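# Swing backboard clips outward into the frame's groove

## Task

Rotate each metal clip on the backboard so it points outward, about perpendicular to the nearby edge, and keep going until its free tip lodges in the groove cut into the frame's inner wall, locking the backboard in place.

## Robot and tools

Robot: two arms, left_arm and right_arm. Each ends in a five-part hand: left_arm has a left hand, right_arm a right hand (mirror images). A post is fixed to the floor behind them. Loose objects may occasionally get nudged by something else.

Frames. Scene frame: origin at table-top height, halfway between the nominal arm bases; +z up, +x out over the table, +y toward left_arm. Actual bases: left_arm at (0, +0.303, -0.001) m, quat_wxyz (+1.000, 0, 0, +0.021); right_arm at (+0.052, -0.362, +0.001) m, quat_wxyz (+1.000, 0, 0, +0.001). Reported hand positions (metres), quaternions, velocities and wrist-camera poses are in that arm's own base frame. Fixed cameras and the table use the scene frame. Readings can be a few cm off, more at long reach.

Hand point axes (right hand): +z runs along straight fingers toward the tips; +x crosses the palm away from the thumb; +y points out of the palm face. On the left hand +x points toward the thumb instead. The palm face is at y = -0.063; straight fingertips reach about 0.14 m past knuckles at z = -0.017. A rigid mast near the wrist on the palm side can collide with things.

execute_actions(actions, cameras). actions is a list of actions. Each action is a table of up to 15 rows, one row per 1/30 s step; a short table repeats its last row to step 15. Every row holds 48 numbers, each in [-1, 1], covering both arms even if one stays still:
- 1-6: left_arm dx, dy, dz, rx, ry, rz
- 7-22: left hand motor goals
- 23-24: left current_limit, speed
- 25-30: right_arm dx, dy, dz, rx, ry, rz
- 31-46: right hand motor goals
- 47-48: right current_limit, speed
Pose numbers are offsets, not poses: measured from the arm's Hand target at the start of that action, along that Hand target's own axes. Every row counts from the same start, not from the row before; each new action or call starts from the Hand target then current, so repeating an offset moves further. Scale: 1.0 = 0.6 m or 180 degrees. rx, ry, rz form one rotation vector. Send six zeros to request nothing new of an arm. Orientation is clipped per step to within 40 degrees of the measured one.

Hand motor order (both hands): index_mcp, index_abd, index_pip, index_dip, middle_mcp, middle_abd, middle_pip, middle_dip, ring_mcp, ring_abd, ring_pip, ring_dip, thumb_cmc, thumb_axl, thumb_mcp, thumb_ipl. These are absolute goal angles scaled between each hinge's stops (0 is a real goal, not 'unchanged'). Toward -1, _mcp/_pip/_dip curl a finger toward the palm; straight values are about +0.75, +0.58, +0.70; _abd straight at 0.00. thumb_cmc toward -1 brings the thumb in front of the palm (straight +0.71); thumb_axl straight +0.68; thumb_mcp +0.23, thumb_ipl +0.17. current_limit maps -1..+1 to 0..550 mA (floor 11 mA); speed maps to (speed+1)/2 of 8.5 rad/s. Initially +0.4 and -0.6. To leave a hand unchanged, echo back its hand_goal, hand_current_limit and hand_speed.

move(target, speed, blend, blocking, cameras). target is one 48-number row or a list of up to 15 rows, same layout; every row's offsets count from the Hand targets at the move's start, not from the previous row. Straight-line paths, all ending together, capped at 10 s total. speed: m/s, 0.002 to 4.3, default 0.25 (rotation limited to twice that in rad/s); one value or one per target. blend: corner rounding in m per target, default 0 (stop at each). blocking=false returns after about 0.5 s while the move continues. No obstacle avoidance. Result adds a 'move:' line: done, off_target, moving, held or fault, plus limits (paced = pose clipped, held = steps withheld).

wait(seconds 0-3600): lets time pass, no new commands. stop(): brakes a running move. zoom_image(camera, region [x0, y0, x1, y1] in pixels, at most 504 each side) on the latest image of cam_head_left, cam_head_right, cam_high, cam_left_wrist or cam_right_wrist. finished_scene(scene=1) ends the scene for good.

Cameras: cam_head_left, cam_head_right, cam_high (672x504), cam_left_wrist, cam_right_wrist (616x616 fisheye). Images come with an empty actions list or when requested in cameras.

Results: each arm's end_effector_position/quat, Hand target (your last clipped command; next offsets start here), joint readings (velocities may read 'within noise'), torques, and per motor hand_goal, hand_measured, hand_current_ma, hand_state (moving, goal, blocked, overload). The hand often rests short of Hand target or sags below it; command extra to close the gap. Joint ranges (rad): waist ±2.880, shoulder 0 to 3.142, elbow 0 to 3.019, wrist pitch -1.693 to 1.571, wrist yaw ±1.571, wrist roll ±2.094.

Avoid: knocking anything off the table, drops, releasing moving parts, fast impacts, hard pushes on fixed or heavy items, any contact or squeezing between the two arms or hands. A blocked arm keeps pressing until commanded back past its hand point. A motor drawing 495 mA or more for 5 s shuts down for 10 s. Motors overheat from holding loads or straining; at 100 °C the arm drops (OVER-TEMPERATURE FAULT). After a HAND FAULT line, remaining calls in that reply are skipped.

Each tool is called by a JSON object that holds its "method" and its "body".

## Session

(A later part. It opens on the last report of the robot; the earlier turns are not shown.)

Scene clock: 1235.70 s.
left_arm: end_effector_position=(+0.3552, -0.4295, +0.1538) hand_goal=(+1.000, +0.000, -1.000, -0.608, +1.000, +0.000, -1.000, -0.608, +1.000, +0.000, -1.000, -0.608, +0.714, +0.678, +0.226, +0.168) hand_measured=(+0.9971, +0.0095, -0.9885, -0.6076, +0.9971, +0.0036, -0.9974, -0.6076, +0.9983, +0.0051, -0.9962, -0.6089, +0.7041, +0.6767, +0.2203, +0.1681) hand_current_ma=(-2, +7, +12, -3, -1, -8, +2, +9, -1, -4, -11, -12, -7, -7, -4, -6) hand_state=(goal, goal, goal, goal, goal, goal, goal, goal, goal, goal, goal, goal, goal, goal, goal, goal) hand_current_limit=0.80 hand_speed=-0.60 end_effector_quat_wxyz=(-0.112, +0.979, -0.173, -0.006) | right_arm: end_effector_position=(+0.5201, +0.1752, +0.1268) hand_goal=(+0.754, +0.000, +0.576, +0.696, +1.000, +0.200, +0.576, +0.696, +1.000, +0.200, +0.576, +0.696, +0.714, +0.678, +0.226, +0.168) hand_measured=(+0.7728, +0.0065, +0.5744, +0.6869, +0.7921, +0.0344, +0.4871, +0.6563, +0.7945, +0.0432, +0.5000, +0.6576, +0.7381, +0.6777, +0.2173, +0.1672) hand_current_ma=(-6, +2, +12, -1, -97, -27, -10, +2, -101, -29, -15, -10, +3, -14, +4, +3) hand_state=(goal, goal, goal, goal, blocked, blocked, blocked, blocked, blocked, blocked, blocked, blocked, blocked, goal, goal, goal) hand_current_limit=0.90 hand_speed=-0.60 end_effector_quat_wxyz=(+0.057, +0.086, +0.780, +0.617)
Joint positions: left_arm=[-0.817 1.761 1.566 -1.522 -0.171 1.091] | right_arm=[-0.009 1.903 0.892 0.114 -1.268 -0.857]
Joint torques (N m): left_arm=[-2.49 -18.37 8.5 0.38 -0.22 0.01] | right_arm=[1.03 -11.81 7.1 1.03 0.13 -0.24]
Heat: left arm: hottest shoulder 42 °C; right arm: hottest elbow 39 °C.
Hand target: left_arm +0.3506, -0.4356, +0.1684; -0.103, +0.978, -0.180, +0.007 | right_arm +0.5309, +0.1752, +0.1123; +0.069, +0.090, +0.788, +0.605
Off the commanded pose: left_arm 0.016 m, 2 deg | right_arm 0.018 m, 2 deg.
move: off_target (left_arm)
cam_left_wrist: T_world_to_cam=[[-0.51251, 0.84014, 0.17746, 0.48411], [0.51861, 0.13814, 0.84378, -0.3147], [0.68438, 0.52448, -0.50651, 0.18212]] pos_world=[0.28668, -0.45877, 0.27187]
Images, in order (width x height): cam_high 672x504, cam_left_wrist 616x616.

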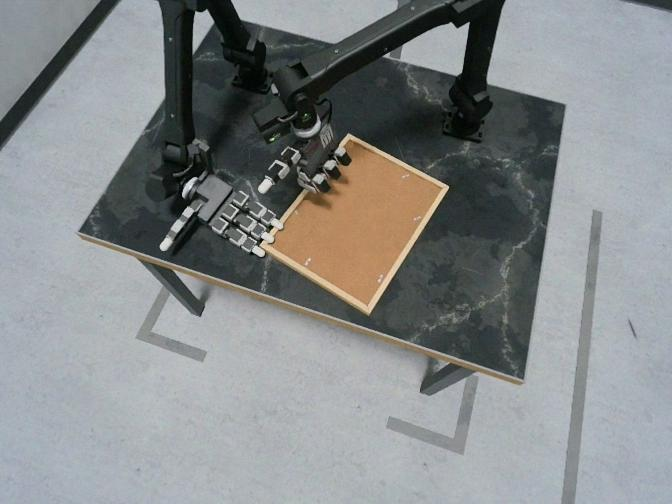

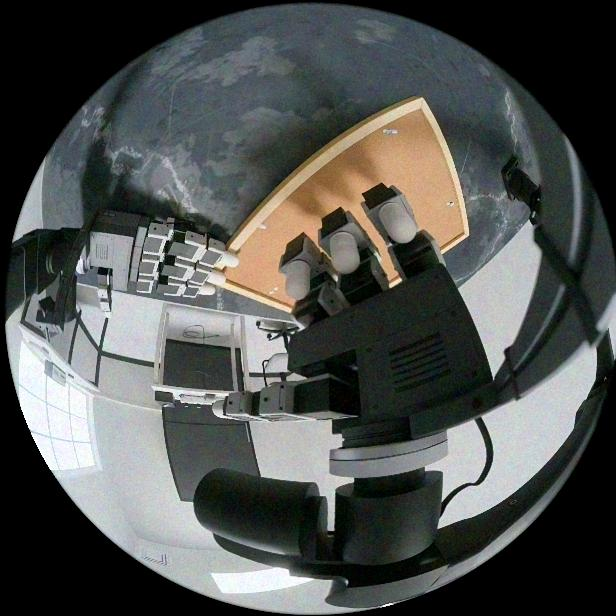

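{"method": "move", "body": {"target": [[-0.004,-0.034,-0.163,0,0,0,1.0,0,-1.0,-0.608,1.0,0,-1.0,-0.608,1.0,0,-1.0,-0.608,0.714,0.678,0.226,0.168,0.8,-0.6,0,0.03,-0.01,0,0,0,0.754,0,0.576,0.696,0.754,0,0.576,0.696,0.754,0,0.576,0.696,0.714,0.678,0.226,0.168,0.9,-0.6],[-0.259,-0.461,-0.068,0,0,0,1.0,0,-1.0,-0.608,1.0,0,-1.0,-0.608,1.0,0,-1.0,-0.608,0.714,0.678,0.226,0.168,0.8,-0.6,0,0.15,-0.1,0,0,0,0.754,0,0.576,0.696,0.754,0,0.576,0.696,0.754,0,0.576,0.696,0.714,0.678,0.226,0.168,0.9,-0.6]], "speed": 0.15, "cameras": ["cam_high","cam_head_left"]}}

{"method": "zoom_image", "body": {"camera": "cam_high", "region": [320, 140, 360, 180]}}

{"method": "zoom_image", "body": {"camera": "cam_high", "region": [276, 196, 316, 236]}}

Scene clock: 1267.77 s.
left_arm: end_effector_position=(+0.2948, -0.1385, +0.2631) hand_goal=(+1.000, +0.000, -1.000, -0.608, +1.000, +0.000, -1.000, -0.608, +1.000, +0.000, -1.000, -0.608, +0.714, +0.678, +0.226, +0.168) hand_measured=(+0.9971, +0.0095, -0.9885, -0.6063, +0.9971, +0.0036, -0.9987, -0.6089, +0.9983, +0.0036, -0.9949, -0.6076, +0.7067, +0.6767, +0.2193, +0.1672) hand_current_ma=(-6, +5, +8, -8, +0, -3, +2, +12, -3, -7, +0, -10, -10, -8, -5, -2) hand_state=(goal, goal, goal, goal, goal, goal, goal, goal, goal, goal, goal, goal, goal, goal, goal, goal) hand_current_limit=0.80 hand_speed=-0.60 end_effector_quat_wxyz=(-0.103, +0.977, -0.185, -0.008) | right_arm: end_effector_position=(+0.5133, +0.1456, +0.1958) hand_goal=(+0.754, +0.000, +0.576, +0.696, +0.754, +0.000, +0.576, +0.696, +0.754, +0.000, +0.576, +0.696, +0.714, +0.678, +0.226, +0.168) hand_measured=(+0.7824, +0.0065, +0.5744, +0.6869, +0.7752, -0.0023, +0.5731, +0.6869, +0.7776, -0.0008, +0.5744, +0.6843, +0.7393, +0.6767, +0.2173, +0.1681) hand_current_ma=(-6, -1, +5, -1, +9, -4, +8, +3, -12, -13, -9, -11, -18, -3, +3, +13) hand_state=(blocked, goal, goal, goal, blocked, goal, goal, goal, blocked, goal, goal, goal, blocked, goal, goal, goal) hand_current_limit=0.90 hand_speed=-0.60 end_effector_quat_wxyz=(+0.047, +0.110, +0.791, +0.601)
Joint positions: left_arm=[-0.285 1.165 1.216 -1.659 -0.205 1.657] | right_arm=[-0.075 1.708 0.935 -0.341 -1.261 -1.035]
Joint torques (N m): left_arm=[-0.73 -8.94 8.94 0.65 -0.27 0.02] | right_arm=[0.32 -13.74 9.98 0.03 -1.28 -0.34]
Heat: left arm: hottest shoulder 42 °C; right arm: hottest elbow 39 °C.
Hand target: left_arm +0.3001, -0.1359, +0.2685; -0.103, +0.978, -0.180, +0.007 | right_arm +0.5232, +0.1413, +0.2147; +0.069, +0.090, +0.788, +0.605
Off the commanded pose: left_arm 0.008 m, 2 deg | right_arm 0.022 m, 3 deg.
move: off_target (right_arm)
Images, in order (width x height): cam_head_left 672x504, cam_high 672x504.

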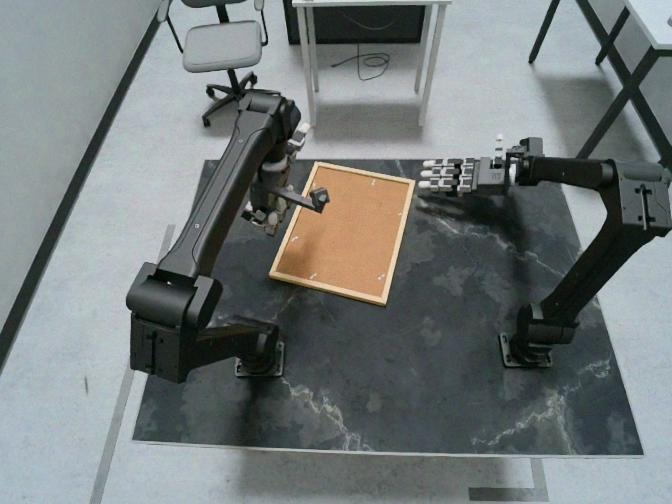

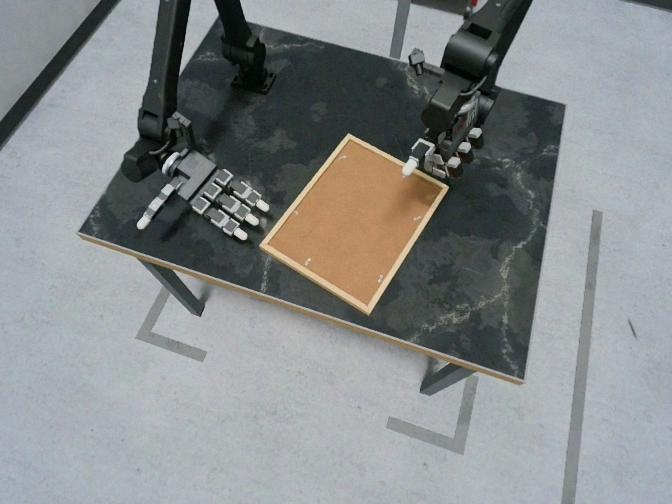

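Scaled by 12.600 from the camera's image (finer frame: 960x720).

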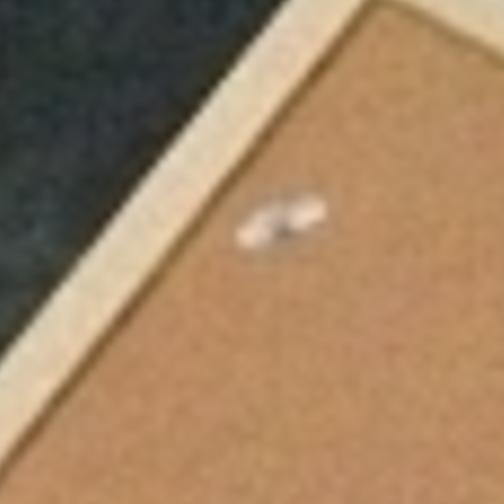

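Scaled by 12.600 from the camera's image (finer frame: 960x720).

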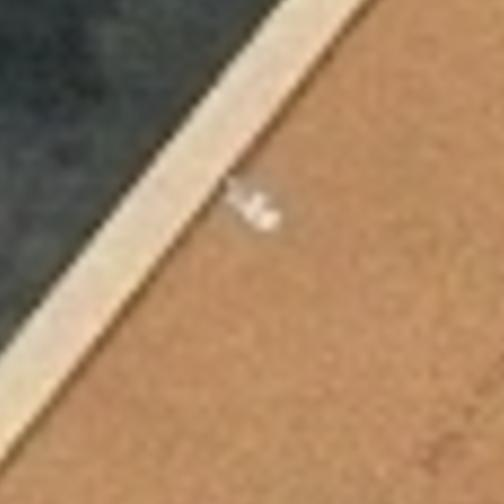

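{"method": "move", "body": {"target": [[0,0,0,0,0,0,1.0,0,-1.0,-0.608,1.0,0,-1.0,-0.608,1.0,0,-1.0,-0.608,0.714,0.678,0.226,0.168,0.8,-0.6,0.273,0.111,-0.132,0,0,0,0.754,0,0.576,0.696,0.754,0,0.576,0.696,0.754,0,0.576,0.696,0.714,0.678,0.226,0.168,0.9,-0.6],[0,0,0,0,0,0,1.0,0,-1.0,-0.608,1.0,0,-1.0,-0.608,1.0,0,-1.0,-0.608,0.714,0.678,0.226,0.168,0.8,-0.6,0.273,0.111,-0.132,0.3186,-0.3299,0.4296,1.0,0,-1.0,-0.608,1.0,0,-1.0,-0.608,1.0,0,-1.0,-0.608,0.714,0.678,0.226,0.168,0.8,-0.6]], "speed": [0.15, 0.4], "cameras": ["cam_high","cam_head_left"]}}

Scene clock: 1278.43 s.
left_arm: end_effector_position=(+0.2948, -0.1385, +0.2631) hand_goal=(+1.000, +0.000, -1.000, -0.608, +1.000, +0.000, -1.000, -0.608, +1.000, +0.000, -1.000, -0.608, +0.714, +0.678, +0.226, +0.168) hand_measured=(+0.9971, +0.0095, -0.9872, -0.6076, +0.9971, +0.0036, -0.9987, -0.6076, +0.9983, +0.0036, -0.9962, -0.6089, +0.7067, +0.6767, +0.2203, +0.1672) hand_current_ma=(-5, +8, +9, -5, -2, -8, +4, +12, -18, -6, -5, -4, -4, -9, -2, -3) hand_state=(goal, goal, goal, goal, goal, goal, goal, goal, goal, goal, goal, goal, goal, goal, goal, goal) hand_current_limit=0.80 hand_speed=-0.60 end_effector_quat_wxyz=(-0.103, +0.977, -0.185, -0.008) | right_arm: end_effector_position=(+0.3426, +0.1157, +0.2799) hand_goal=(+1.000, +0.000, -1.000, -0.608, +1.000, +0.000, -1.000, -0.608, +1.000, +0.000, -1.000, -0.608, +0.714, +0.678, +0.226, +0.168) hand_measured=(+0.9742, +0.0065, -0.9795, -0.6038, +0.9814, -0.0023, -0.9756, -0.6025, +0.9778, -0.0008, -0.9795, -0.6012, +0.7217, +0.6777, +0.2173, +0.1681) hand_current_ma=(+4, -2, +17, +5, +15, -17, +4, +1, +0, +14, +16, -4, -5, -9, +2, -3) hand_state=(blocked, goal, blocked, goal, goal, goal, blocked, goal, blocked, goal, blocked, goal, goal, goal, goal, goal) hand_current_limit=0.80 hand_speed=-0.60 end_effector_quat_wxyz=(-0.005, +0.788, +0.615, -0.019)
Joint positions: left_arm=[-0.285 1.165 1.216 -1.659 -0.205 1.657] | right_arm=[0.536 1.173 1.235 -1.671 -0.006 0.781]
Joint torques (N m): left_arm=[-0.67 -8.94 8.94 0.68 -0.26 0.02] | right_arm=[1.55 -7.24 12.38 -0.64 0.03 0.02]
Heat: left arm: hottest shoulder 41 °C; right arm: hottest elbow 41 °C.
Hand target: left_arm +0.3001, -0.1359, +0.2685; -0.103, +0.978, -0.180, +0.007 | right_arm +0.3502, +0.1206, +0.2996; +0.001, +0.793, +0.609, +0.000
Off the commanded pose: left_arm 0.008 m, 2 deg | right_arm 0.022 m, 2 deg.
move: off_target (right_arm); target 2's new numbers were sent with right_arm's hand 0.022 m and 2 deg from that target
Images, in order (width x height): cam_head_left 672x504, cam_high 672x504.

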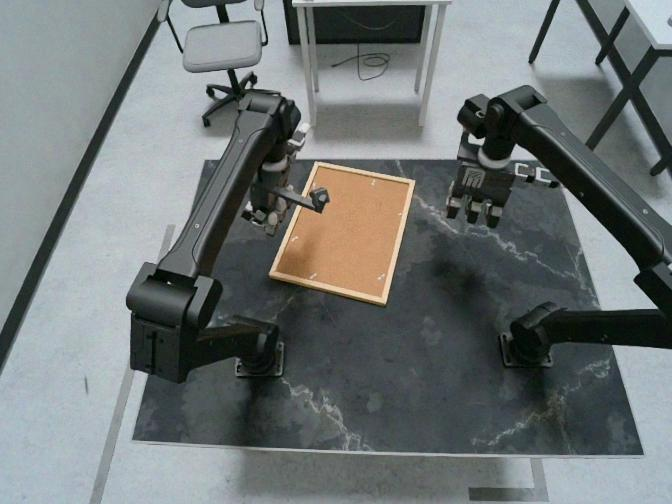

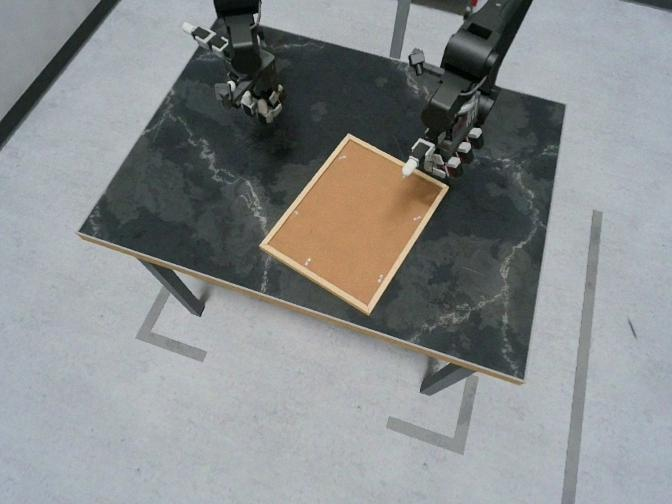

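{"method": "move", "body": {"target": [[-0.004,-0.148,0.031,-0.0053,-0.1041,-0.5219,1.0,0,-1.0,-0.608,1.0,0,-1.0,-0.608,1.0,0,-1.0,-0.608,0.714,0.678,0.226,0.168,0.8,-0.6,0.42,-0.113,0,0,0,0,1.0,0,-1.0,-0.608,1.0,0,-1.0,-0.608,1.0,0,-1.0,-0.608,0.714,0.678,0.226,0.168,0.8,-0.6],[-0.004,-0.148,0.031,0.0115,0.2021,0.9587,1.0,0,-1.0,-0.608,1.0,0,-1.0,-0.608,1.0,0,-1.0,-0.608,0.714,0.678,0.226,0.168,0.8,-0.6,0.42,-0.113,0.28,0,0,0,1.0,0,-1.0,-0.608,1.0,0,-1.0,-0.608,1.0,0,-1.0,-0.608,0.714,0.678,0.226,0.168,0.8,-0.6]], "speed": [0.25, 0.35], "cameras": ["cam_high","cam_head_left","cam_left_wrist"]}}

Scene clock: 1298.77 s.
left_arm: end_effector_position=(+0.3232, -0.0450, +0.2481) hand_goal=(+1.000, +0.000, -1.000, -0.608, +1.000, +0.000, -1.000, -0.608, +1.000, +0.000, -1.000, -0.608, +0.714, +0.678, +0.226, +0.168) hand_measured=(+0.9971, +0.0109, -0.9885, -0.6063, +0.9971, +0.0036, -0.9974, -0.6089, +0.9995, +0.0036, -0.9949, -0.6076, +0.7067, +0.6777, +0.2203, +0.1681) hand_current_ma=(-12, +9, +6, -3, +0, -10, +3, +12, -1, -10, +1, -14, -9, -13, -1, -1) hand_state=(goal, goal, goal, goal, goal, goal, goal, goal, goal, goal, goal, goal, goal, goal, goal, goal) hand_current_limit=0.80 hand_speed=-0.60 end_effector_quat_wxyz=(-0.035, +0.404, +0.911, -0.080) | right_arm: end_effector_position=(+0.3494, +0.3786, +0.1774) hand_goal=(+1.000, +0.000, -1.000, -0.608, +1.000, +0.000, -1.000, -0.608, +1.000, +0.000, -1.000, -0.608, +0.714, +0.678, +0.226, +0.168) hand_measured=(+0.9766, +0.0065, -0.9795, -0.6038, +0.9814, -0.0023, -0.9743, -0.6025, +0.9790, +0.0007, -0.9808, -0.6012, +0.7230, +0.6767, +0.2163, +0.1681) hand_current_ma=(-4, +11, +14, +0, +6, -4, +13, +6, -5, -2, +9, -7, +5, -4, -2, +6) hand_state=(blocked, goal, blocked, goal, goal, goal, blocked, goal, blocked, goal, blocked, goal, goal, goal, goal, goal) hand_current_limit=0.80 hand_speed=-0.60 end_effector_quat_wxyz=(-0.002, +0.788, +0.616, -0.004)
Joint positions: left_arm=[-0.314 1.176 1.179 -1.662 0.153 -1.043] | right_arm=[0.996 1.675 1.479 -1.381 -0.006 1.24]
Joint torques (N m): left_arm=[-1.49 -8.47 8.76 0.05 -0.2 0.01] | right_arm=[1.2 -13.8 8.29 0.21 0.02 0.01]
Heat: left arm: hottest shoulder 40 °C; right arm: hottest elbow 45 °C.
Hand target: left_arm +0.3225, -0.0452, +0.2519; -0.032, +0.405, +0.910, -0.081 (not the last commanded pose) | right_arm +0.3499, +0.3813, +0.1724; +0.001, +0.793, +0.609, +0.000 (not the last commanded pose)
Off the commanded pose: left_arm 0.022 m, 31 deg | right_arm 0.046 m, 1 deg.
move: held (left_arm; a check stopped the path), off_target (right_arm; braked when a check withheld steps of left_arm); path passed 1 of 2 targets; limits=held
pose unreachable (left arm): on one or more control steps of this call, first in action 0 (counted from 0), this arm could not follow its commanded pose, so it was not sent that pose on those steps. It may still have moved: this result reports where it is.
cause: moving toward the commanded pose would bring a part of the arm too close to another arm (a part of this arm just beyond joint 6 (wrist roll) and a part of the right arm just beyond its joint 4 (wrist pitch), along the way the arms are being sent, or toward where that arm still pushes).
cam_left_wrist: T_world_to_cam=[[0.05733, -0.99204, 0.11213, -0.12238], [-0.52063, 0.06613, 0.85122, -0.09997], [-0.85186, -0.10718, -0.51269, 0.51964]] pos_world=[0.39763, -0.0591, 0.36523]
Images, in order (width x height): cam_head_left 672x504, cam_high 672x504, cam_left_wrist 616x616.

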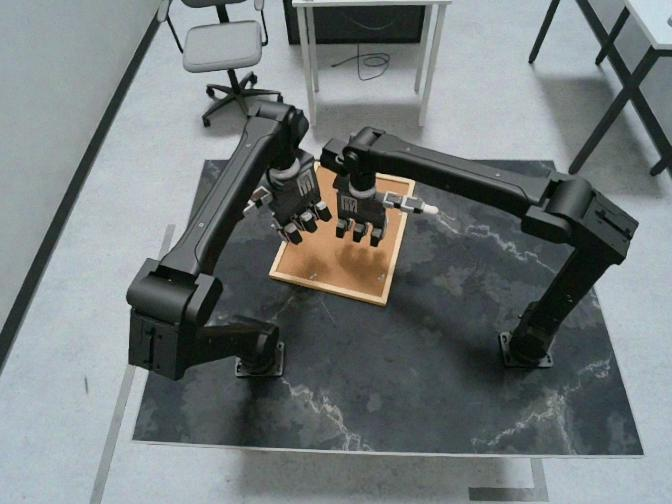

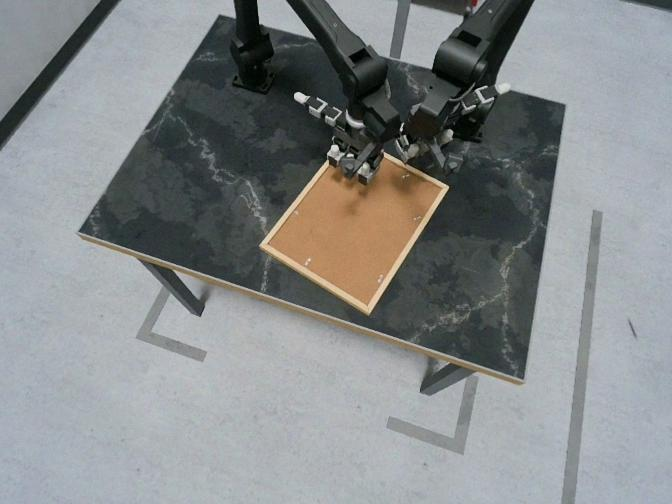

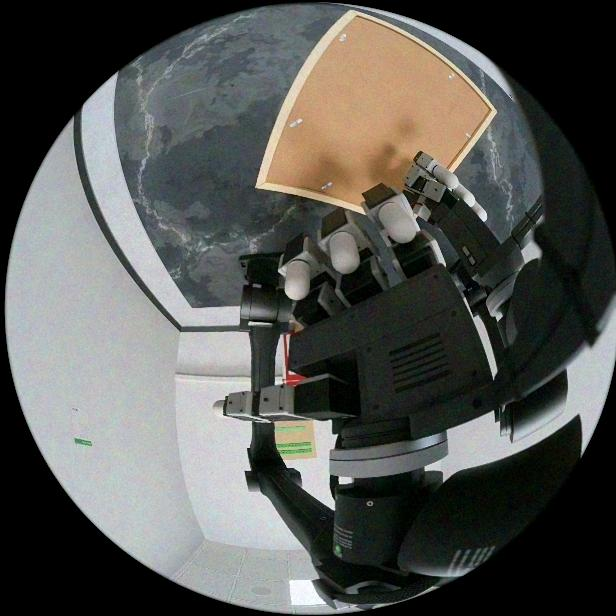

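{"method": "move", "body": {"target": [[0,0,0,0,0,0,1.0,0,-1.0,-0.608,1.0,0,-1.0,-0.608,1.0,0,-1.0,-0.608,0.714,0.678,0.226,0.168,0.8,-0.6,-0.30,0.08,-0.1,0,0,0,1.0,0,-1.0,-0.608,1.0,0,-1.0,-0.608,1.0,0,-1.0,-0.608,0.714,0.678,0.226,0.168,0.8,-0.6]], "speed": 0.2}}

Scene clock: 1304.63 s.
left_arm: end_effector_position=(+0.3232, -0.0450, +0.2481) hand_goal=(+1.000, +0.000, -1.000, -0.608, +1.000, +0.000, -1.000, -0.608, +1.000, +0.000, -1.000, -0.608, +0.714, +0.678, +0.226, +0.168) hand_measured=(+0.9971, +0.0109, -0.9872, -0.6063, +0.9971, +0.0036, -0.9974, -0.6076, +0.9983, +0.0036, -0.9949, -0.6076, +0.7054, +0.6777, +0.2212, +0.1672) hand_current_ma=(-11, +8, +7, -7, -4, -9, +5, +3, -8, -3, -5, -7, -1, -13, -7, -4) hand_state=(goal, goal, goal, goal, goal, goal, goal, goal, goal, goal, goal, goal, goal, goal, goal, goal) hand_current_limit=0.80 hand_speed=-0.60 end_effector_quat_wxyz=(-0.035, +0.404, +0.911, -0.080) | right_arm: end_effector_position=(+0.3497, +0.1962, +0.2357) hand_goal=(+1.000, +0.000, -1.000, -0.608, +1.000, +0.000, -1.000, -0.608, +1.000, +0.000, -1.000, -0.608, +0.714, +0.678, +0.226, +0.168) hand_measured=(+0.9802, +0.0065, -0.9795, -0.6038, +0.9850, -0.0023, -0.9743, -0.6012, +0.9838, -0.0008, -0.9795, -0.6012, +0.7217, +0.6767, +0.2163, +0.1672) hand_current_ma=(-13, +7, +4, +5, +12, -3, +7, +3, -10, -2, +13, +0, +2, -18, -1, +0) hand_state=(goal, goal, blocked, goal, goal, goal, blocked, goal, goal, goal, blocked, goal, goal, goal, goal, goal) hand_current_limit=0.80 hand_speed=-0.60 end_effector_quat_wxyz=(-0.003, +0.799, +0.601, +0.006)
Joint positions: left_arm=[-0.314 1.176 1.179 -1.662 0.153 -1.043] | right_arm=[0.721 1.288 1.21 -1.48 -0.004 1.002]
Joint torques (N m): left_arm=[-1.49 -8.47 8.76 0.05 -0.19 0.01] | right_arm=[0.79 -8.94 8.36 -0.51 -0.01 -0.27]
Heat: left arm: hottest shoulder 39 °C; right arm: hottest elbow 44 °C.
Hand target: left_arm +0.3225, -0.0452, +0.2519; -0.032, +0.405, +0.910, -0.081 | right_arm +0.3497, +0.1951, +0.2327; +0.000, +0.793, +0.609, +0.000
Off the commanded pose: left_arm 0.004 m, 0 deg | right_arm 0.003 m, 1 deg.
move: done

{"method": "move", "body": {"target": [[-0.0933,0.1158,0.1357,0.0103,-0.0304,-0.1687,1.0,0,-1.0,-0.608,1.0,0,-1.0,-0.608,1.0,0,-1.0,-0.608,0.714,0.678,0.226,0.168,0.8,-0.6,0,0,0,0,0,0,1.0,0,-1.0,-0.608,1.0,0,-1.0,-0.608,1.0,0,-1.0,-0.608,0.714,0.678,0.226,0.168,0.8,-0.6]], "speed": 0.12, "cameras": ["cam_high","cam_head_left","cam_left_wrist"]}}

{"method": "zoom_image", "body": {"camera": "cam_left_wrist", "region": [220, 100, 420, 300]}}

Scene clock: 1310.37 s.
left_arm: end_effector_position=(+0.3846, -0.0513, +0.1460) hand_goal=(+1.000, +0.000, -1.000, -0.608, +1.000, +0.000, -1.000, -0.608, +1.000, +0.000, -1.000, -0.608, +0.714, +0.678, +0.226, +0.168) hand_measured=(+0.9971, +0.0095, -0.9872, -0.6076, +0.9971, +0.0036, -0.9974, -0.6089, +0.9983, +0.0036, -0.9949, -0.6089, +0.7067, +0.6777, +0.2203, +0.1681) hand_current_ma=(-5, +3, +9, -9, +2, -5, -1, +3, -9, -9, -1, -12, -3, -6, -1, +2) hand_state=(goal, goal, goal, goal, goal, goal, goal, goal, goal, goal, goal, goal, goal, goal, goal, goal) hand_current_limit=0.80 hand_speed=-0.60 end_effector_quat_wxyz=(-0.038, +0.161, +0.982, -0.097) | right_arm: end_effector_position=(+0.3497, +0.1962, +0.2357) hand_goal=(+1.000, +0.000, -1.000, -0.608, +1.000, +0.000, -1.000, -0.608, +1.000, +0.000, -1.000, -0.608, +0.714, +0.678, +0.226, +0.168) hand_measured=(+0.9802, +0.0065, -0.9795, -0.6038, +0.9850, -0.0023, -0.9743, -0.6025, +0.9838, -0.0008, -0.9795, -0.6012, +0.7217, +0.6767, +0.2173, +0.1672) hand_current_ma=(-2, +1, +9, -3, +14, -2, +3, -7, -8, +0, +17, +2, -4, -17, +0, -2) hand_state=(goal, goal, blocked, goal, goal, goal, blocked, goal, goal, goal, blocked, goal, goal, goal, goal, goal) hand_current_limit=0.80 hand_speed=-0.60 end_effector_quat_wxyz=(-0.003, +0.799, +0.601, +0.006)
Joint positions: left_arm=[-0.261 1.468 1.18 -1.341 0.2 -1.502] | right_arm=[0.721 1.288 1.21 -1.48 -0.004 1.002]
Joint torques (N m): left_arm=[-0.21 -11.99 11.47 0.42 0.11 -0.16] | right_arm=[1.03 -9 8.4 -0.51 -0.02 -0.27]
Heat: left arm: hottest shoulder 39 °C; right arm: hottest elbow 44 °C.
Hand target: left_arm +0.4007, -0.0510, +0.1601; -0.016, +0.148, +0.983, -0.103 | right_arm +0.3497, +0.1951, +0.2327; +0.000, +0.793, +0.609, +0.000
Off the commanded pose: left_arm 0.021 m, 3 deg | right_arm 0.003 m, 1 deg.
move: off_target (left_arm)
cam_left_wrist: T_world_to_cam=[[0.53697, -0.83829, 0.09453, -0.29469], [-0.44271, -0.18464, 0.87745, -0.02738], [-0.7181, -0.51301, -0.47027, 0.44056]] pos_world=[0.46248, -0.02608, 0.25906]
Images, in order (width x height): cam_head_left 672x504, cam_high 672x504, cam_left_wrist 616x616.

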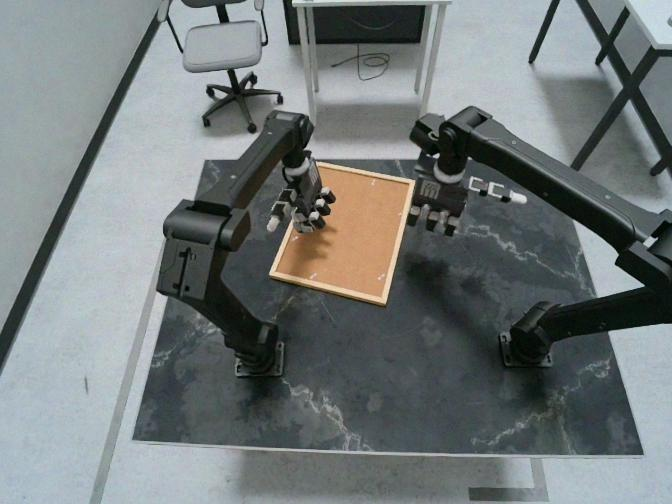

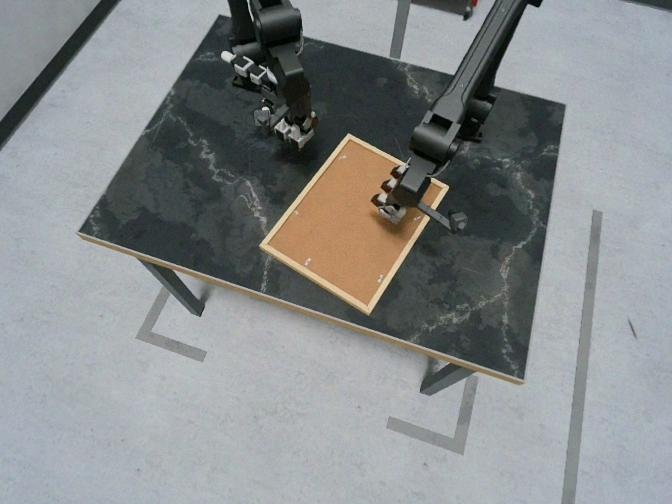

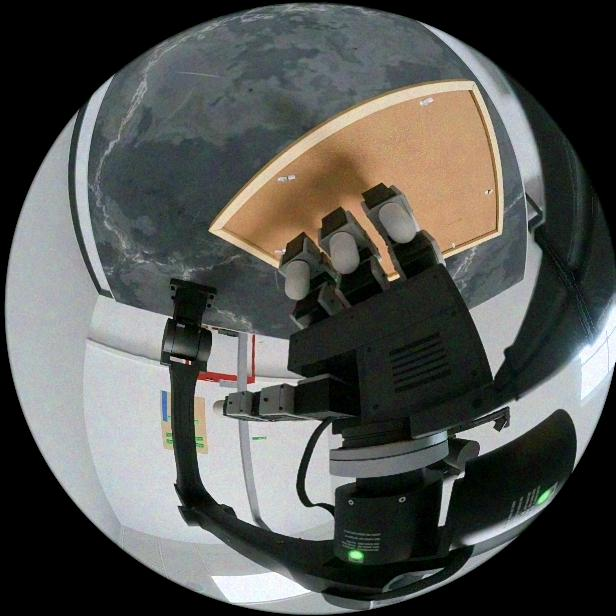

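Scaled by 2.520 from the camera's image (finer frame: 880x880).

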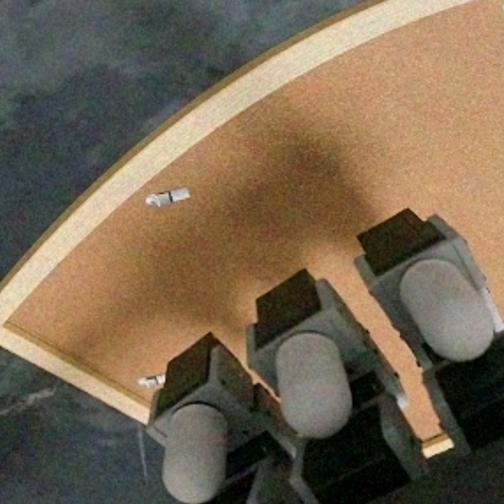

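{"method": "move", "body": {"target": [[0,0,0,0,0,0,1.0,0,-1.0,-0.608,1.0,0,-1.0,-0.608,1.0,0,-1.0,-0.608,0.714,0.678,0.226,0.168,0.8,-0.6,0.2415,-0.0648,0,0,0,0,1.0,0,-1.0,-0.608,1.0,0,-1.0,-0.608,1.0,0,-1.0,-0.608,0.714,0.678,0.226,0.168,0.8,-0.6],[0,0,0,0,0,0,1.0,0,-1.0,-0.608,1.0,0,-1.0,-0.608,1.0,0,-1.0,-0.608,0.714,0.678,0.226,0.168,0.8,-0.6,0.2415,-0.0648,0.2,0,0,0,1.0,0,-1.0,-0.608,1.0,0,-1.0,-0.608,1.0,0,-1.0,-0.608,0.714,0.678,0.226,0.168,0.8,-0.6]], "speed": 0.12, "cameras": ["cam_high","cam_head_left","cam_right_wrist"]}}

{"method": "zoom_image", "body": {"camera": "cam_high", "region": [260, 130, 400, 270]}}

Scene clock: 1319.67 s.
left_arm: end_effector_position=(+0.3844, -0.0513, +0.1460) hand_goal=(+1.000, +0.000, -1.000, -0.608, +1.000, +0.000, -1.000, -0.608, +1.000, +0.000, -1.000, -0.608, +0.714, +0.678, +0.226, +0.168) hand_measured=(+0.9971, +0.0095, -0.9872, -0.6076, +0.9971, +0.0036, -0.9974, -0.6089, +0.9983, +0.0021, -0.9949, -0.6089, +0.7067, +0.6767, +0.2203, +0.1681) hand_current_ma=(-12, +3, +7, -11, +0, -5, +3, +3, -8, -2, -7, -10, -6, -13, -2, +2) hand_state=(goal, goal, goal, goal, goal, goal, goal, goal, goal, goal, goal, goal, goal, goal, goal, goal) hand_current_limit=0.80 hand_speed=-0.60 end_effector_quat_wxyz=(-0.038, +0.160, +0.982, -0.097) | right_arm: end_effector_position=(+0.3485, +0.3432, +0.1156) hand_goal=(+1.000, +0.000, -1.000, -0.608, +1.000, +0.000, -1.000, -0.608, +1.000, +0.000, -1.000, -0.608, +0.714, +0.678, +0.226, +0.168) hand_measured=(+0.9814, +0.0065, -0.9795, -0.6038, +0.9862, -0.0023, -0.9743, -0.6025, +0.9838, -0.0008, -0.9795, -0.6012, +0.7217, +0.6777, +0.2163, +0.1672) hand_current_ma=(-13, +18, +12, -5, -1, -3, +5, -5, +7, +5, +10, +2, +2, -13, -1, +8) hand_state=(goal, goal, blocked, goal, goal, goal, blocked, goal, goal, goal, blocked, goal, goal, goal, goal, goal) hand_current_limit=0.80 hand_speed=-0.60 end_effector_quat_wxyz=(-0.001, +0.788, +0.616, -0.006)
Joint positions: left_arm=[-0.261 1.468 1.18 -1.341 0.2 -1.503] | right_arm=[0.956 1.647 1.275 -1.208 -0.006 1.2]
Joint torques (N m): left_arm=[-0.26 -11.99 11.47 0.42 0.11 -0.16] | right_arm=[1.26 -13.22 8.06 0.18 0.02 0.02]
Heat: left arm: hottest shoulder 39 °C; right arm: hottest elbow 43 °C.
Hand target: left_arm +0.4007, -0.0510, +0.1601; -0.016, +0.148, +0.983, -0.103 | right_arm +0.3496, +0.3449, +0.1125; +0.001, +0.793, +0.609, +0.000
Off the commanded pose: left_arm 0.022 m, 3 deg | right_arm 0.004 m, 1 deg.
move: done
cam_right_wrist: T_world_to_cam=[[0.41362, -0.90953, 0.04075, 0.19119], [-0.54848, -0.2132, 0.80853, 0.10592], [-0.72669, -0.35678, -0.58705, 0.56449]] pos_world=[0.38923, 0.39788, 0.23795]
Images, in order (width x height): cam_head_left 672x504, cam_high 672x504, cam_right_wrist 616x616.

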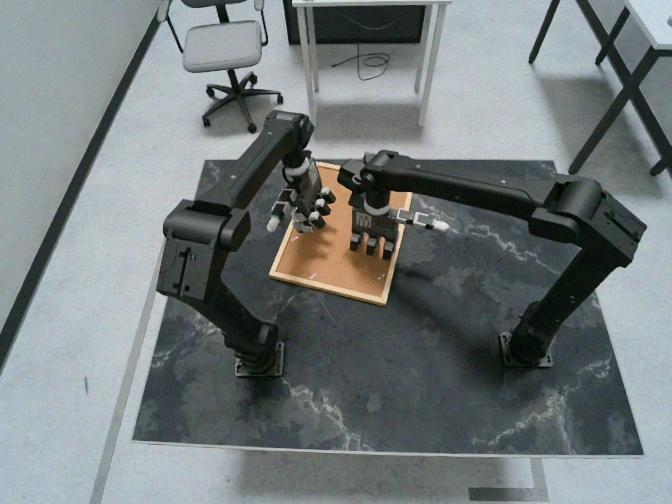

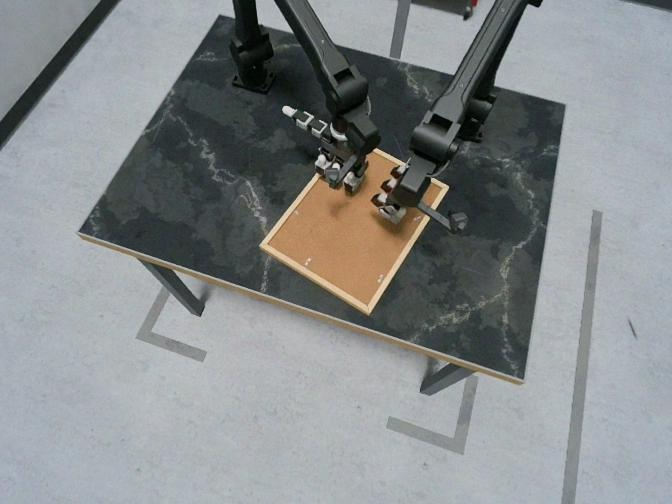

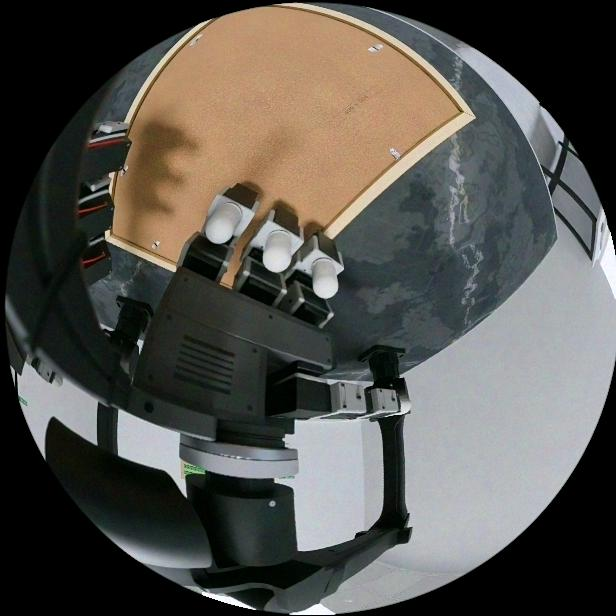

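Scaled by 3.600 from the camera's image (finer frame: 960x720).

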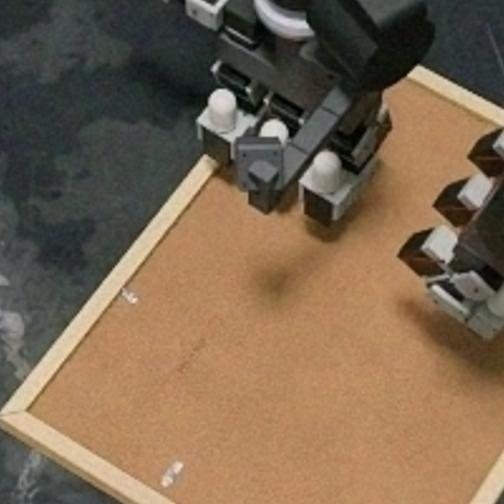

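{"method": "move", "body": {"target": [[0,0,0,0,0,0,1.0,0,-1.0,-0.608,1.0,0,-1.0,-0.608,1.0,0,-1.0,-0.608,0.714,0.678,0.226,0.168,0.8,-0.6,0.012,0,0,0,0,0,1.0,0,-1.0,-0.608,1.0,0,-1.0,-0.608,1.0,0,-1.0,-0.608,0.714,0.678,0.226,0.168,0.8,-0.6],[0,0,0,0,0,0,1.0,0,-1.0,-0.608,1.0,0,-1.0,-0.608,1.0,0,-1.0,-0.608,0.714,0.678,0.226,0.168,0.8,-0.6,0.012,0,0.04,0,0,0,1.0,0,-1.0,-0.608,1.0,0,-1.0,-0.608,1.0,0,-1.0,-0.608,0.714,0.678,0.226,0.168,0.8,-0.6]], "speed": 0.08, "cameras": ["cam_right_wrist"]}}

{"method": "zoom_image", "body": {"camera": "cam_right_wrist", "region": [160, 160, 400, 400]}}

Scene clock: 1323.37 s.
left_arm: end_effector_position=(+0.3844, -0.0513, +0.1460) hand_goal=(+1.000, +0.000, -1.000, -0.608, +1.000, +0.000, -1.000, -0.608, +1.000, +0.000, -1.000, -0.608, +0.714, +0.678, +0.226, +0.168) hand_measured=(+0.9971, +0.0080, -0.9885, -0.6076, +0.9971, +0.0021, -0.9974, -0.6089, +0.9983, +0.0021, -0.9949, -0.6089, +0.7067, +0.6777, +0.2203, +0.1681) hand_current_ma=(-7, +8, +9, -3, -7, -4, +2, +1, -9, -13, +1, -6, -5, -6, -3, -1) hand_state=(goal, goal, goal, goal, goal, goal, goal, goal, goal, goal, goal, goal, goal, goal, goal, goal) hand_current_limit=0.80 hand_speed=-0.60 end_effector_quat_wxyz=(-0.038, +0.160, +0.982, -0.097) | right_arm: end_effector_position=(+0.3528, +0.3492, +0.0934) hand_goal=(+1.000, +0.000, -1.000, -0.608, +1.000, +0.000, -1.000, -0.608, +1.000, +0.000, -1.000, -0.608, +0.714, +0.678, +0.226, +0.168) hand_measured=(+0.9814, +0.0065, -0.9795, -0.6038, +0.9862, -0.0023, -0.9743, -0.6025, +0.9838, -0.0008, -0.9795, -0.6012, +0.7217, +0.6777, +0.2173, +0.1672) hand_current_ma=(-17, +6, +13, -7, +12, +1, +16, -8, -11, -15, +21, +8, +9, -3, +3, +2) hand_state=(goal, goal, blocked, goal, goal, goal, blocked, goal, goal, goal, blocked, goal, goal, goal, goal, goal) hand_current_limit=0.80 hand_speed=-0.60 end_effector_quat_wxyz=(-0.002, +0.789, +0.614, -0.003)
Joint positions: left_arm=[-0.261 1.468 1.18 -1.341 0.2 -1.503] | right_arm=[0.956 1.686 1.261 -1.151 -0.006 1.205]
Joint torques (N m): left_arm=[-0.26 -11.99 11.45 0.42 0.11 -0.16] | right_arm=[1.49 -13.22 7.73 0.25 0 0.02]
Heat: left arm: hottest shoulder 39 °C; right arm: hottest elbow 43 °C.
Hand target: left_arm +0.4007, -0.0510, +0.1601; -0.016, +0.148, +0.983, -0.103 | right_arm +0.3515, +0.3519, +0.0885; +0.001, +0.793, +0.609, +0.000
Off the commanded pose: left_arm 0.022 m, 3 deg | right_arm 0.006 m, 1 deg.
move: done
cam_right_wrist: T_world_to_cam=[[0.40932, -0.91159, 0.03827, 0.19822], [-0.55168, -0.21387, 0.80617, 0.12909], [-0.72671, -0.3511, -0.59044, 0.55503]] pos_world=[0.39343, 0.40317, 0.21606]

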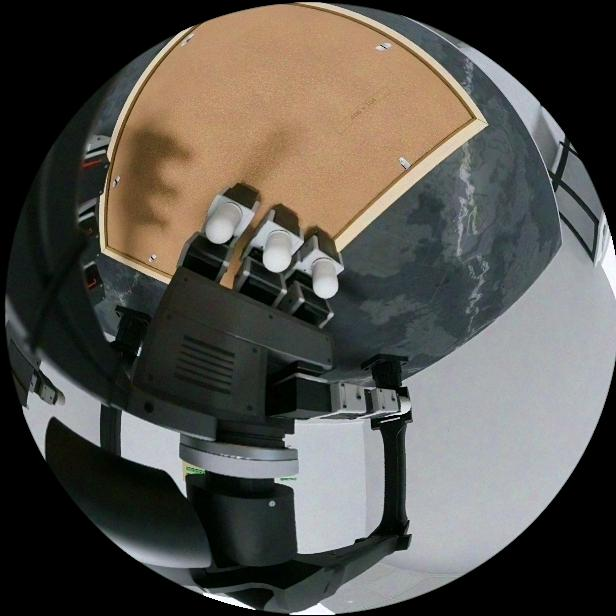

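Scaled by 2.100 from the camera's image (finer frame: 880x880).

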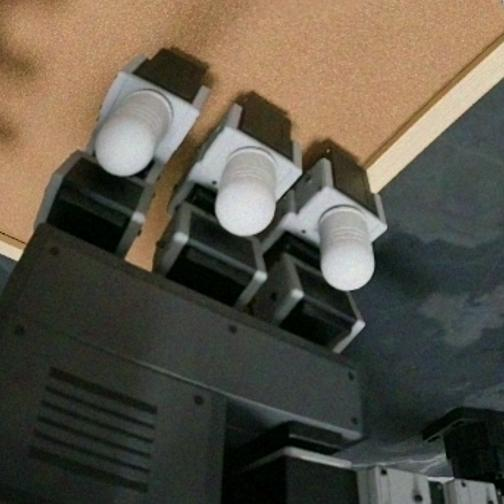

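{"method": "move", "body": {"target": [[0,0,0,0,0,0,1.0,0,-1.0,-0.608,1.0,0,-1.0,-0.608,1.0,0,-1.0,-0.608,0.714,0.678,0.226,0.168,0.8,-0.6,0.01,0,0,0,0,0,1.0,0,-1.0,-0.608,1.0,0,-1.0,-0.608,1.0,0,-1.0,-0.608,0.714,0.678,0.226,0.168,0.8,-0.6],[0,0,0,0,0,0,1.0,0,-1.0,-0.608,1.0,0,-1.0,-0.608,1.0,0,-1.0,-0.608,0.714,0.678,0.226,0.168,0.8,-0.6,0.01,0,0.035,0,0,0,1.0,0,-1.0,-0.608,1.0,0,-1.0,-0.608,1.0,0,-1.0,-0.608,0.714,0.678,0.226,0.168,0.8,-0.6]], "speed": 0.05, "cameras": ["cam_right_wrist"]}}

{"method": "zoom_image", "body": {"camera": "cam_right_wrist", "region": [160, 160, 400, 400]}}

Scene clock: 1326.97 s.
left_arm: end_effector_position=(+0.3844, -0.0513, +0.1460) hand_goal=(+1.000, +0.000, -1.000, -0.608, +1.000, +0.000, -1.000, -0.608, +1.000, +0.000, -1.000, -0.608, +0.714, +0.678, +0.226, +0.168) hand_measured=(+0.9971, +0.0095, -0.9872, -0.6076, +0.9959, +0.0036, -0.9974, -0.6089, +0.9983, +0.0021, -0.9949, -0.6076, +0.7067, +0.6777, +0.2203, +0.1672) hand_current_ma=(-11, +0, -4, -13, -1, -7, +4, +9, -13, -8, -2, -8, -2, -6, +0, +2) hand_state=(goal, goal, goal, goal, goal, goal, goal, goal, goal, goal, goal, goal, goal, goal, goal, goal) hand_current_limit=0.80 hand_speed=-0.60 end_effector_quat_wxyz=(-0.038, +0.160, +0.982, -0.097) | right_arm: end_effector_position=(+0.3558, +0.3562, +0.0777) hand_goal=(+1.000, +0.000, -1.000, -0.608, +1.000, +0.000, -1.000, -0.608, +1.000, +0.000, -1.000, -0.608, +0.714, +0.678, +0.226, +0.168) hand_measured=(+0.9802, +0.0065, -0.9962, -0.6076, +0.9850, -0.0023, -0.9936, -0.6050, +0.9838, -0.0008, -0.9872, -0.6012, +0.7217, +0.6777, +0.2163, +0.1672) hand_current_ma=(-13, +12, +6, -5, +9, +2, -7, +1, -8, -17, +17, -15, +7, -4, +0, +5) hand_state=(goal, goal, goal, goal, goal, goal, goal, goal, goal, goal, goal, goal, goal, goal, goal, goal) hand_current_limit=0.80 hand_speed=-0.60 end_effector_quat_wxyz=(-0.003, +0.790, +0.614, +0.001)
Joint positions: left_arm=[-0.261 1.468 1.18 -1.341 0.2 -1.503] | right_arm=[0.96 1.716 1.256 -1.107 -0.004 1.209]
Joint torques (N m): left_arm=[-0.21 -11.99 11.47 0.42 0.11 -0.16] | right_arm=[1.67 -13.27 7.19 0.34 0 0.01]
Heat: left arm: hottest shoulder 39 °C; right arm: hottest elbow 43 °C.
Hand target: left_arm +0.4007, -0.0510, +0.1601; -0.016, +0.148, +0.983, -0.103 | right_arm +0.3530, +0.3577, +0.0674; +0.001, +0.793, +0.609, +0.000
Off the commanded pose: left_arm 0.022 m, 3 deg | right_arm 0.011 m, 1 deg.
move: off_target (right_arm)
cam_right_wrist: T_world_to_cam=[[0.40835, -0.91214, 0.03521, 0.20473], [-0.55686, -0.21836, 0.80139, 0.14879], [-0.72329, -0.34686, -0.59711, 0.54816]] pos_world=[0.39573, 0.40937, 0.20086]

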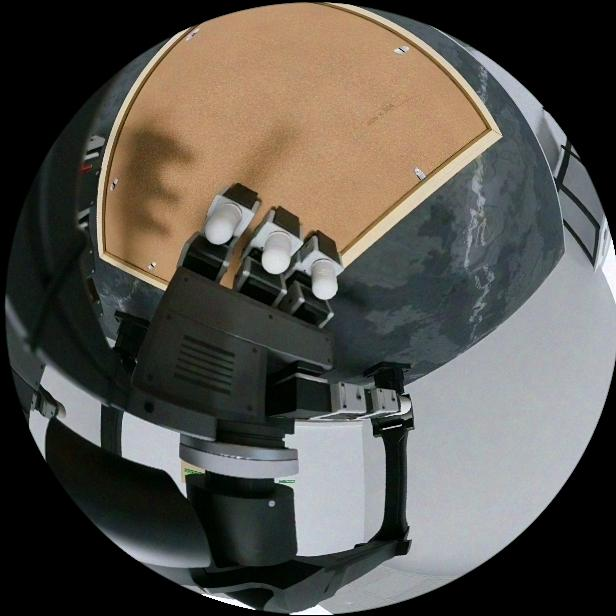

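Scaled by 2.100 from the camera's image (finer frame: 880x880).

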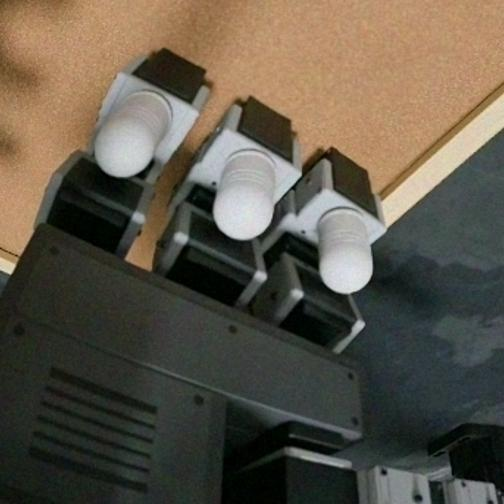

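{"method": "move", "body": {"target": [[0,0,0,0,0,0,1.0,0,-1.0,-0.608,1.0,0,-1.0,-0.608,1.0,0,-1.0,-0.608,0.714,0.678,0.226,0.168,0.8,-0.6,0.0,0,0.05,0,0,0,1.0,0,-1.0,-0.608,1.0,0,-1.0,-0.608,1.0,0,-1.0,-0.608,0.714,0.678,0.226,0.168,0.8,-0.6]], "speed": 0.05}}

Scene clock: 1329.67 s.
left_arm: end_effector_position=(+0.3844, -0.0513, +0.1460) hand_goal=(+1.000, +0.000, -1.000, -0.608, +1.000, +0.000, -1.000, -0.608, +1.000, +0.000, -1.000, -0.608, +0.714, +0.678, +0.226, +0.168) hand_measured=(+0.9971, +0.0095, -0.9872, -0.6076, +0.9971, +0.0036, -0.9974, -0.6076, +0.9983, +0.0036, -0.9949, -0.6089, +0.7067, +0.6767, +0.2203, +0.1672) hand_current_ma=(-5, +7, +11, -9, -5, -1, +4, +3, -10, -7, -3, -8, -5, -18, +2, +1) hand_state=(goal, goal, goal, goal, goal, goal, goal, goal, goal, goal, goal, goal, goal, goal, goal, goal) hand_current_limit=0.80 hand_speed=-0.60 end_effector_quat_wxyz=(-0.038, +0.160, +0.982, -0.097) | right_arm: end_effector_position=(+0.3579, +0.3572, +0.0766) hand_goal=(+1.000, +0.000, -1.000, -0.608, +1.000, +0.000, -1.000, -0.608, +1.000, +0.000, -1.000, -0.608, +0.714, +0.678, +0.226, +0.168) hand_measured=(+0.9862, +0.0358, -1.0000, -0.6076, +0.9850, -0.0023, -0.9923, -0.6038, +0.9838, +0.0007, -0.9872, -0.6012, +0.7230, +0.6767, +0.2163, +0.1681) hand_current_ma=(-6, +6, +14, +6, +14, -12, -7, -3, -12, -4, +21, -4, +8, -13, +5, +3) hand_state=(goal, blocked, goal, goal, goal, goal, goal, goal, goal, goal, goal, goal, goal, goal, goal, goal) hand_current_limit=0.80 hand_speed=-0.60 end_effector_quat_wxyz=(+0.000, +0.794, +0.608, +0.016)
Joint positions: left_arm=[-0.261 1.468 1.18 -1.341 0.2 -1.503] | right_arm=[0.963 1.711 1.241 -1.07 0.009 1.226]
Joint torques (N m): left_arm=[-0.26 -11.99 11.45 0.42 0.11 -0.16] | right_arm=[1.55 -10.11 5.37 1.57 -0.13 -0.06]
Heat: left arm: hottest shoulder 39 °C; right arm: hottest elbow 43 °C.
Hand target: left_arm +0.4007, -0.0510, +0.1601; -0.016, +0.148, +0.983, -0.103 | right_arm +0.3530, +0.3577, +0.0374; +0.001, +0.793, +0.609, +0.000
Off the commanded pose: left_arm 0.022 m, 3 deg | right_arm 0.039 m, 2 deg.
move: off_target (right_arm)

{"method": "move", "body": {"target": [[0,0,0,0,0,0,1.0,0,-1.0,-0.608,1.0,0,-1.0,-0.608,1.0,0,-1.0,-0.608,0.714,0.678,0.226,0.168,0.8,-0.6,0.0,0,0.05,0,0,0,1.0,0,-1.0,-0.608,1.0,0,-1.0,-0.608,1.0,0,-1.0,-0.608,0.714,0.678,0.226,0.168,0.8,-0.6]], "speed": 0.05, "cameras": ["cam_right_wrist", "cam_high"]}}

{"method": "zoom_image", "body": {"camera": "cam_right_wrist", "region": [160, 160, 400, 400]}}

Scene clock: 1332.53 s.
left_arm: end_effector_position=(+0.3844, -0.0513, +0.1460) hand_goal=(+1.000, +0.000, -1.000, -0.608, +1.000, +0.000, -1.000, -0.608, +1.000, +0.000, -1.000, -0.608, +0.714, +0.678, +0.226, +0.168) hand_measured=(+0.9971, +0.0095, -0.9885, -0.6076, +0.9971, +0.0021, -0.9974, -0.6089, +0.9983, +0.0036, -0.9949, -0.6089, +0.7067, +0.6777, +0.2203, +0.1681) hand_current_ma=(-8, +13, +2, -3, -6, -2, +5, +1, -4, -8, +0, -8, -5, -5, -7, +6) hand_state=(goal, goal, goal, goal, goal, goal, goal, goal, goal, goal, goal, goal, goal, goal, goal, goal) hand_current_limit=0.80 hand_speed=-0.60 end_effector_quat_wxyz=(-0.038, +0.160, +0.982, -0.097) | right_arm: end_effector_position=(+0.3592, +0.3634, +0.0757) hand_goal=(+1.000, +0.000, -1.000, -0.608, +1.000, +0.000, -1.000, -0.608, +1.000, +0.000, -1.000, -0.608, +0.714, +0.678, +0.226, +0.168) hand_measured=(+0.9368, +0.0813, -1.0000, -0.6063, +0.9850, -0.0037, -0.9910, -0.6038, +0.9838, -0.0008, -0.9872, -0.5999, +0.7230, +0.6777, +0.2163, +0.1681) hand_current_ma=(-23, +20, +17, +2, +6, -1, -3, +2, +5, -2, +11, +2, -4, -12, +5, +8) hand_state=(blocked, blocked, goal, goal, goal, goal, goal, goal, goal, goal, goal, goal, goal, goal, goal, goal) hand_current_limit=0.80 hand_speed=-0.60 end_effector_quat_wxyz=(-0.007, +0.794, +0.607, +0.039)
Joint positions: left_arm=[-0.261 1.468 1.18 -1.341 0.2 -1.503] | right_arm=[0.968 1.7 1.221 -1.013 0.011 1.232]
Joint torques (N m): left_arm=[-0.26 -11.99 11.45 0.42 0.11 -0.16] | right_arm=[1.14 -6.89 4.03 2.09 -0.21 -0.09]
Heat: left arm: hottest shoulder 38 °C; right arm: hottest elbow 42 °C.
Hand target: left_arm +0.4007, -0.0510, +0.1601; -0.016, +0.148, +0.983, -0.103 | right_arm +0.3531, +0.3577, +0.0075; +0.000, +0.793, +0.609, +0.000
Off the commanded pose: left_arm 0.022 m, 3 deg | right_arm 0.069 m, 5 deg.
move: off_target (right_arm)
cam_right_wrist: T_world_to_cam=[[0.39321, -0.91941, 0.00834, 0.22011], [-0.60281, -0.25093, 0.7574, 0.18547], [-0.69427, -0.30284, -0.6529, 0.5297]] pos_world=[0.39301, 0.40933, 0.20353]
Images, in order (width x height): cam_high 672x504, cam_right_wrist 616x616.

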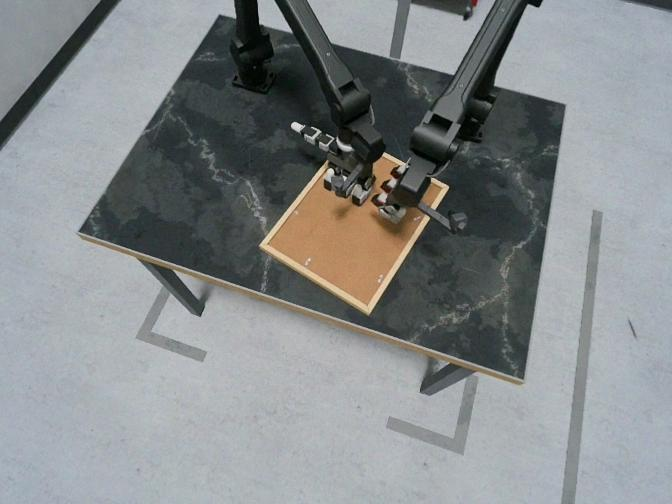

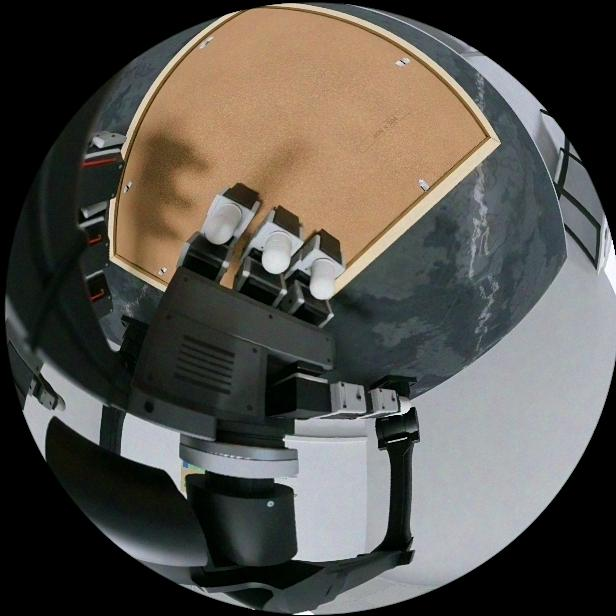

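Scaled by 2.100 from the camera's image (finer frame: 880x880).

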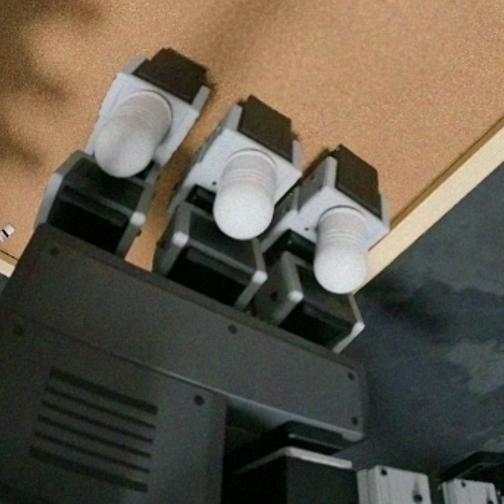

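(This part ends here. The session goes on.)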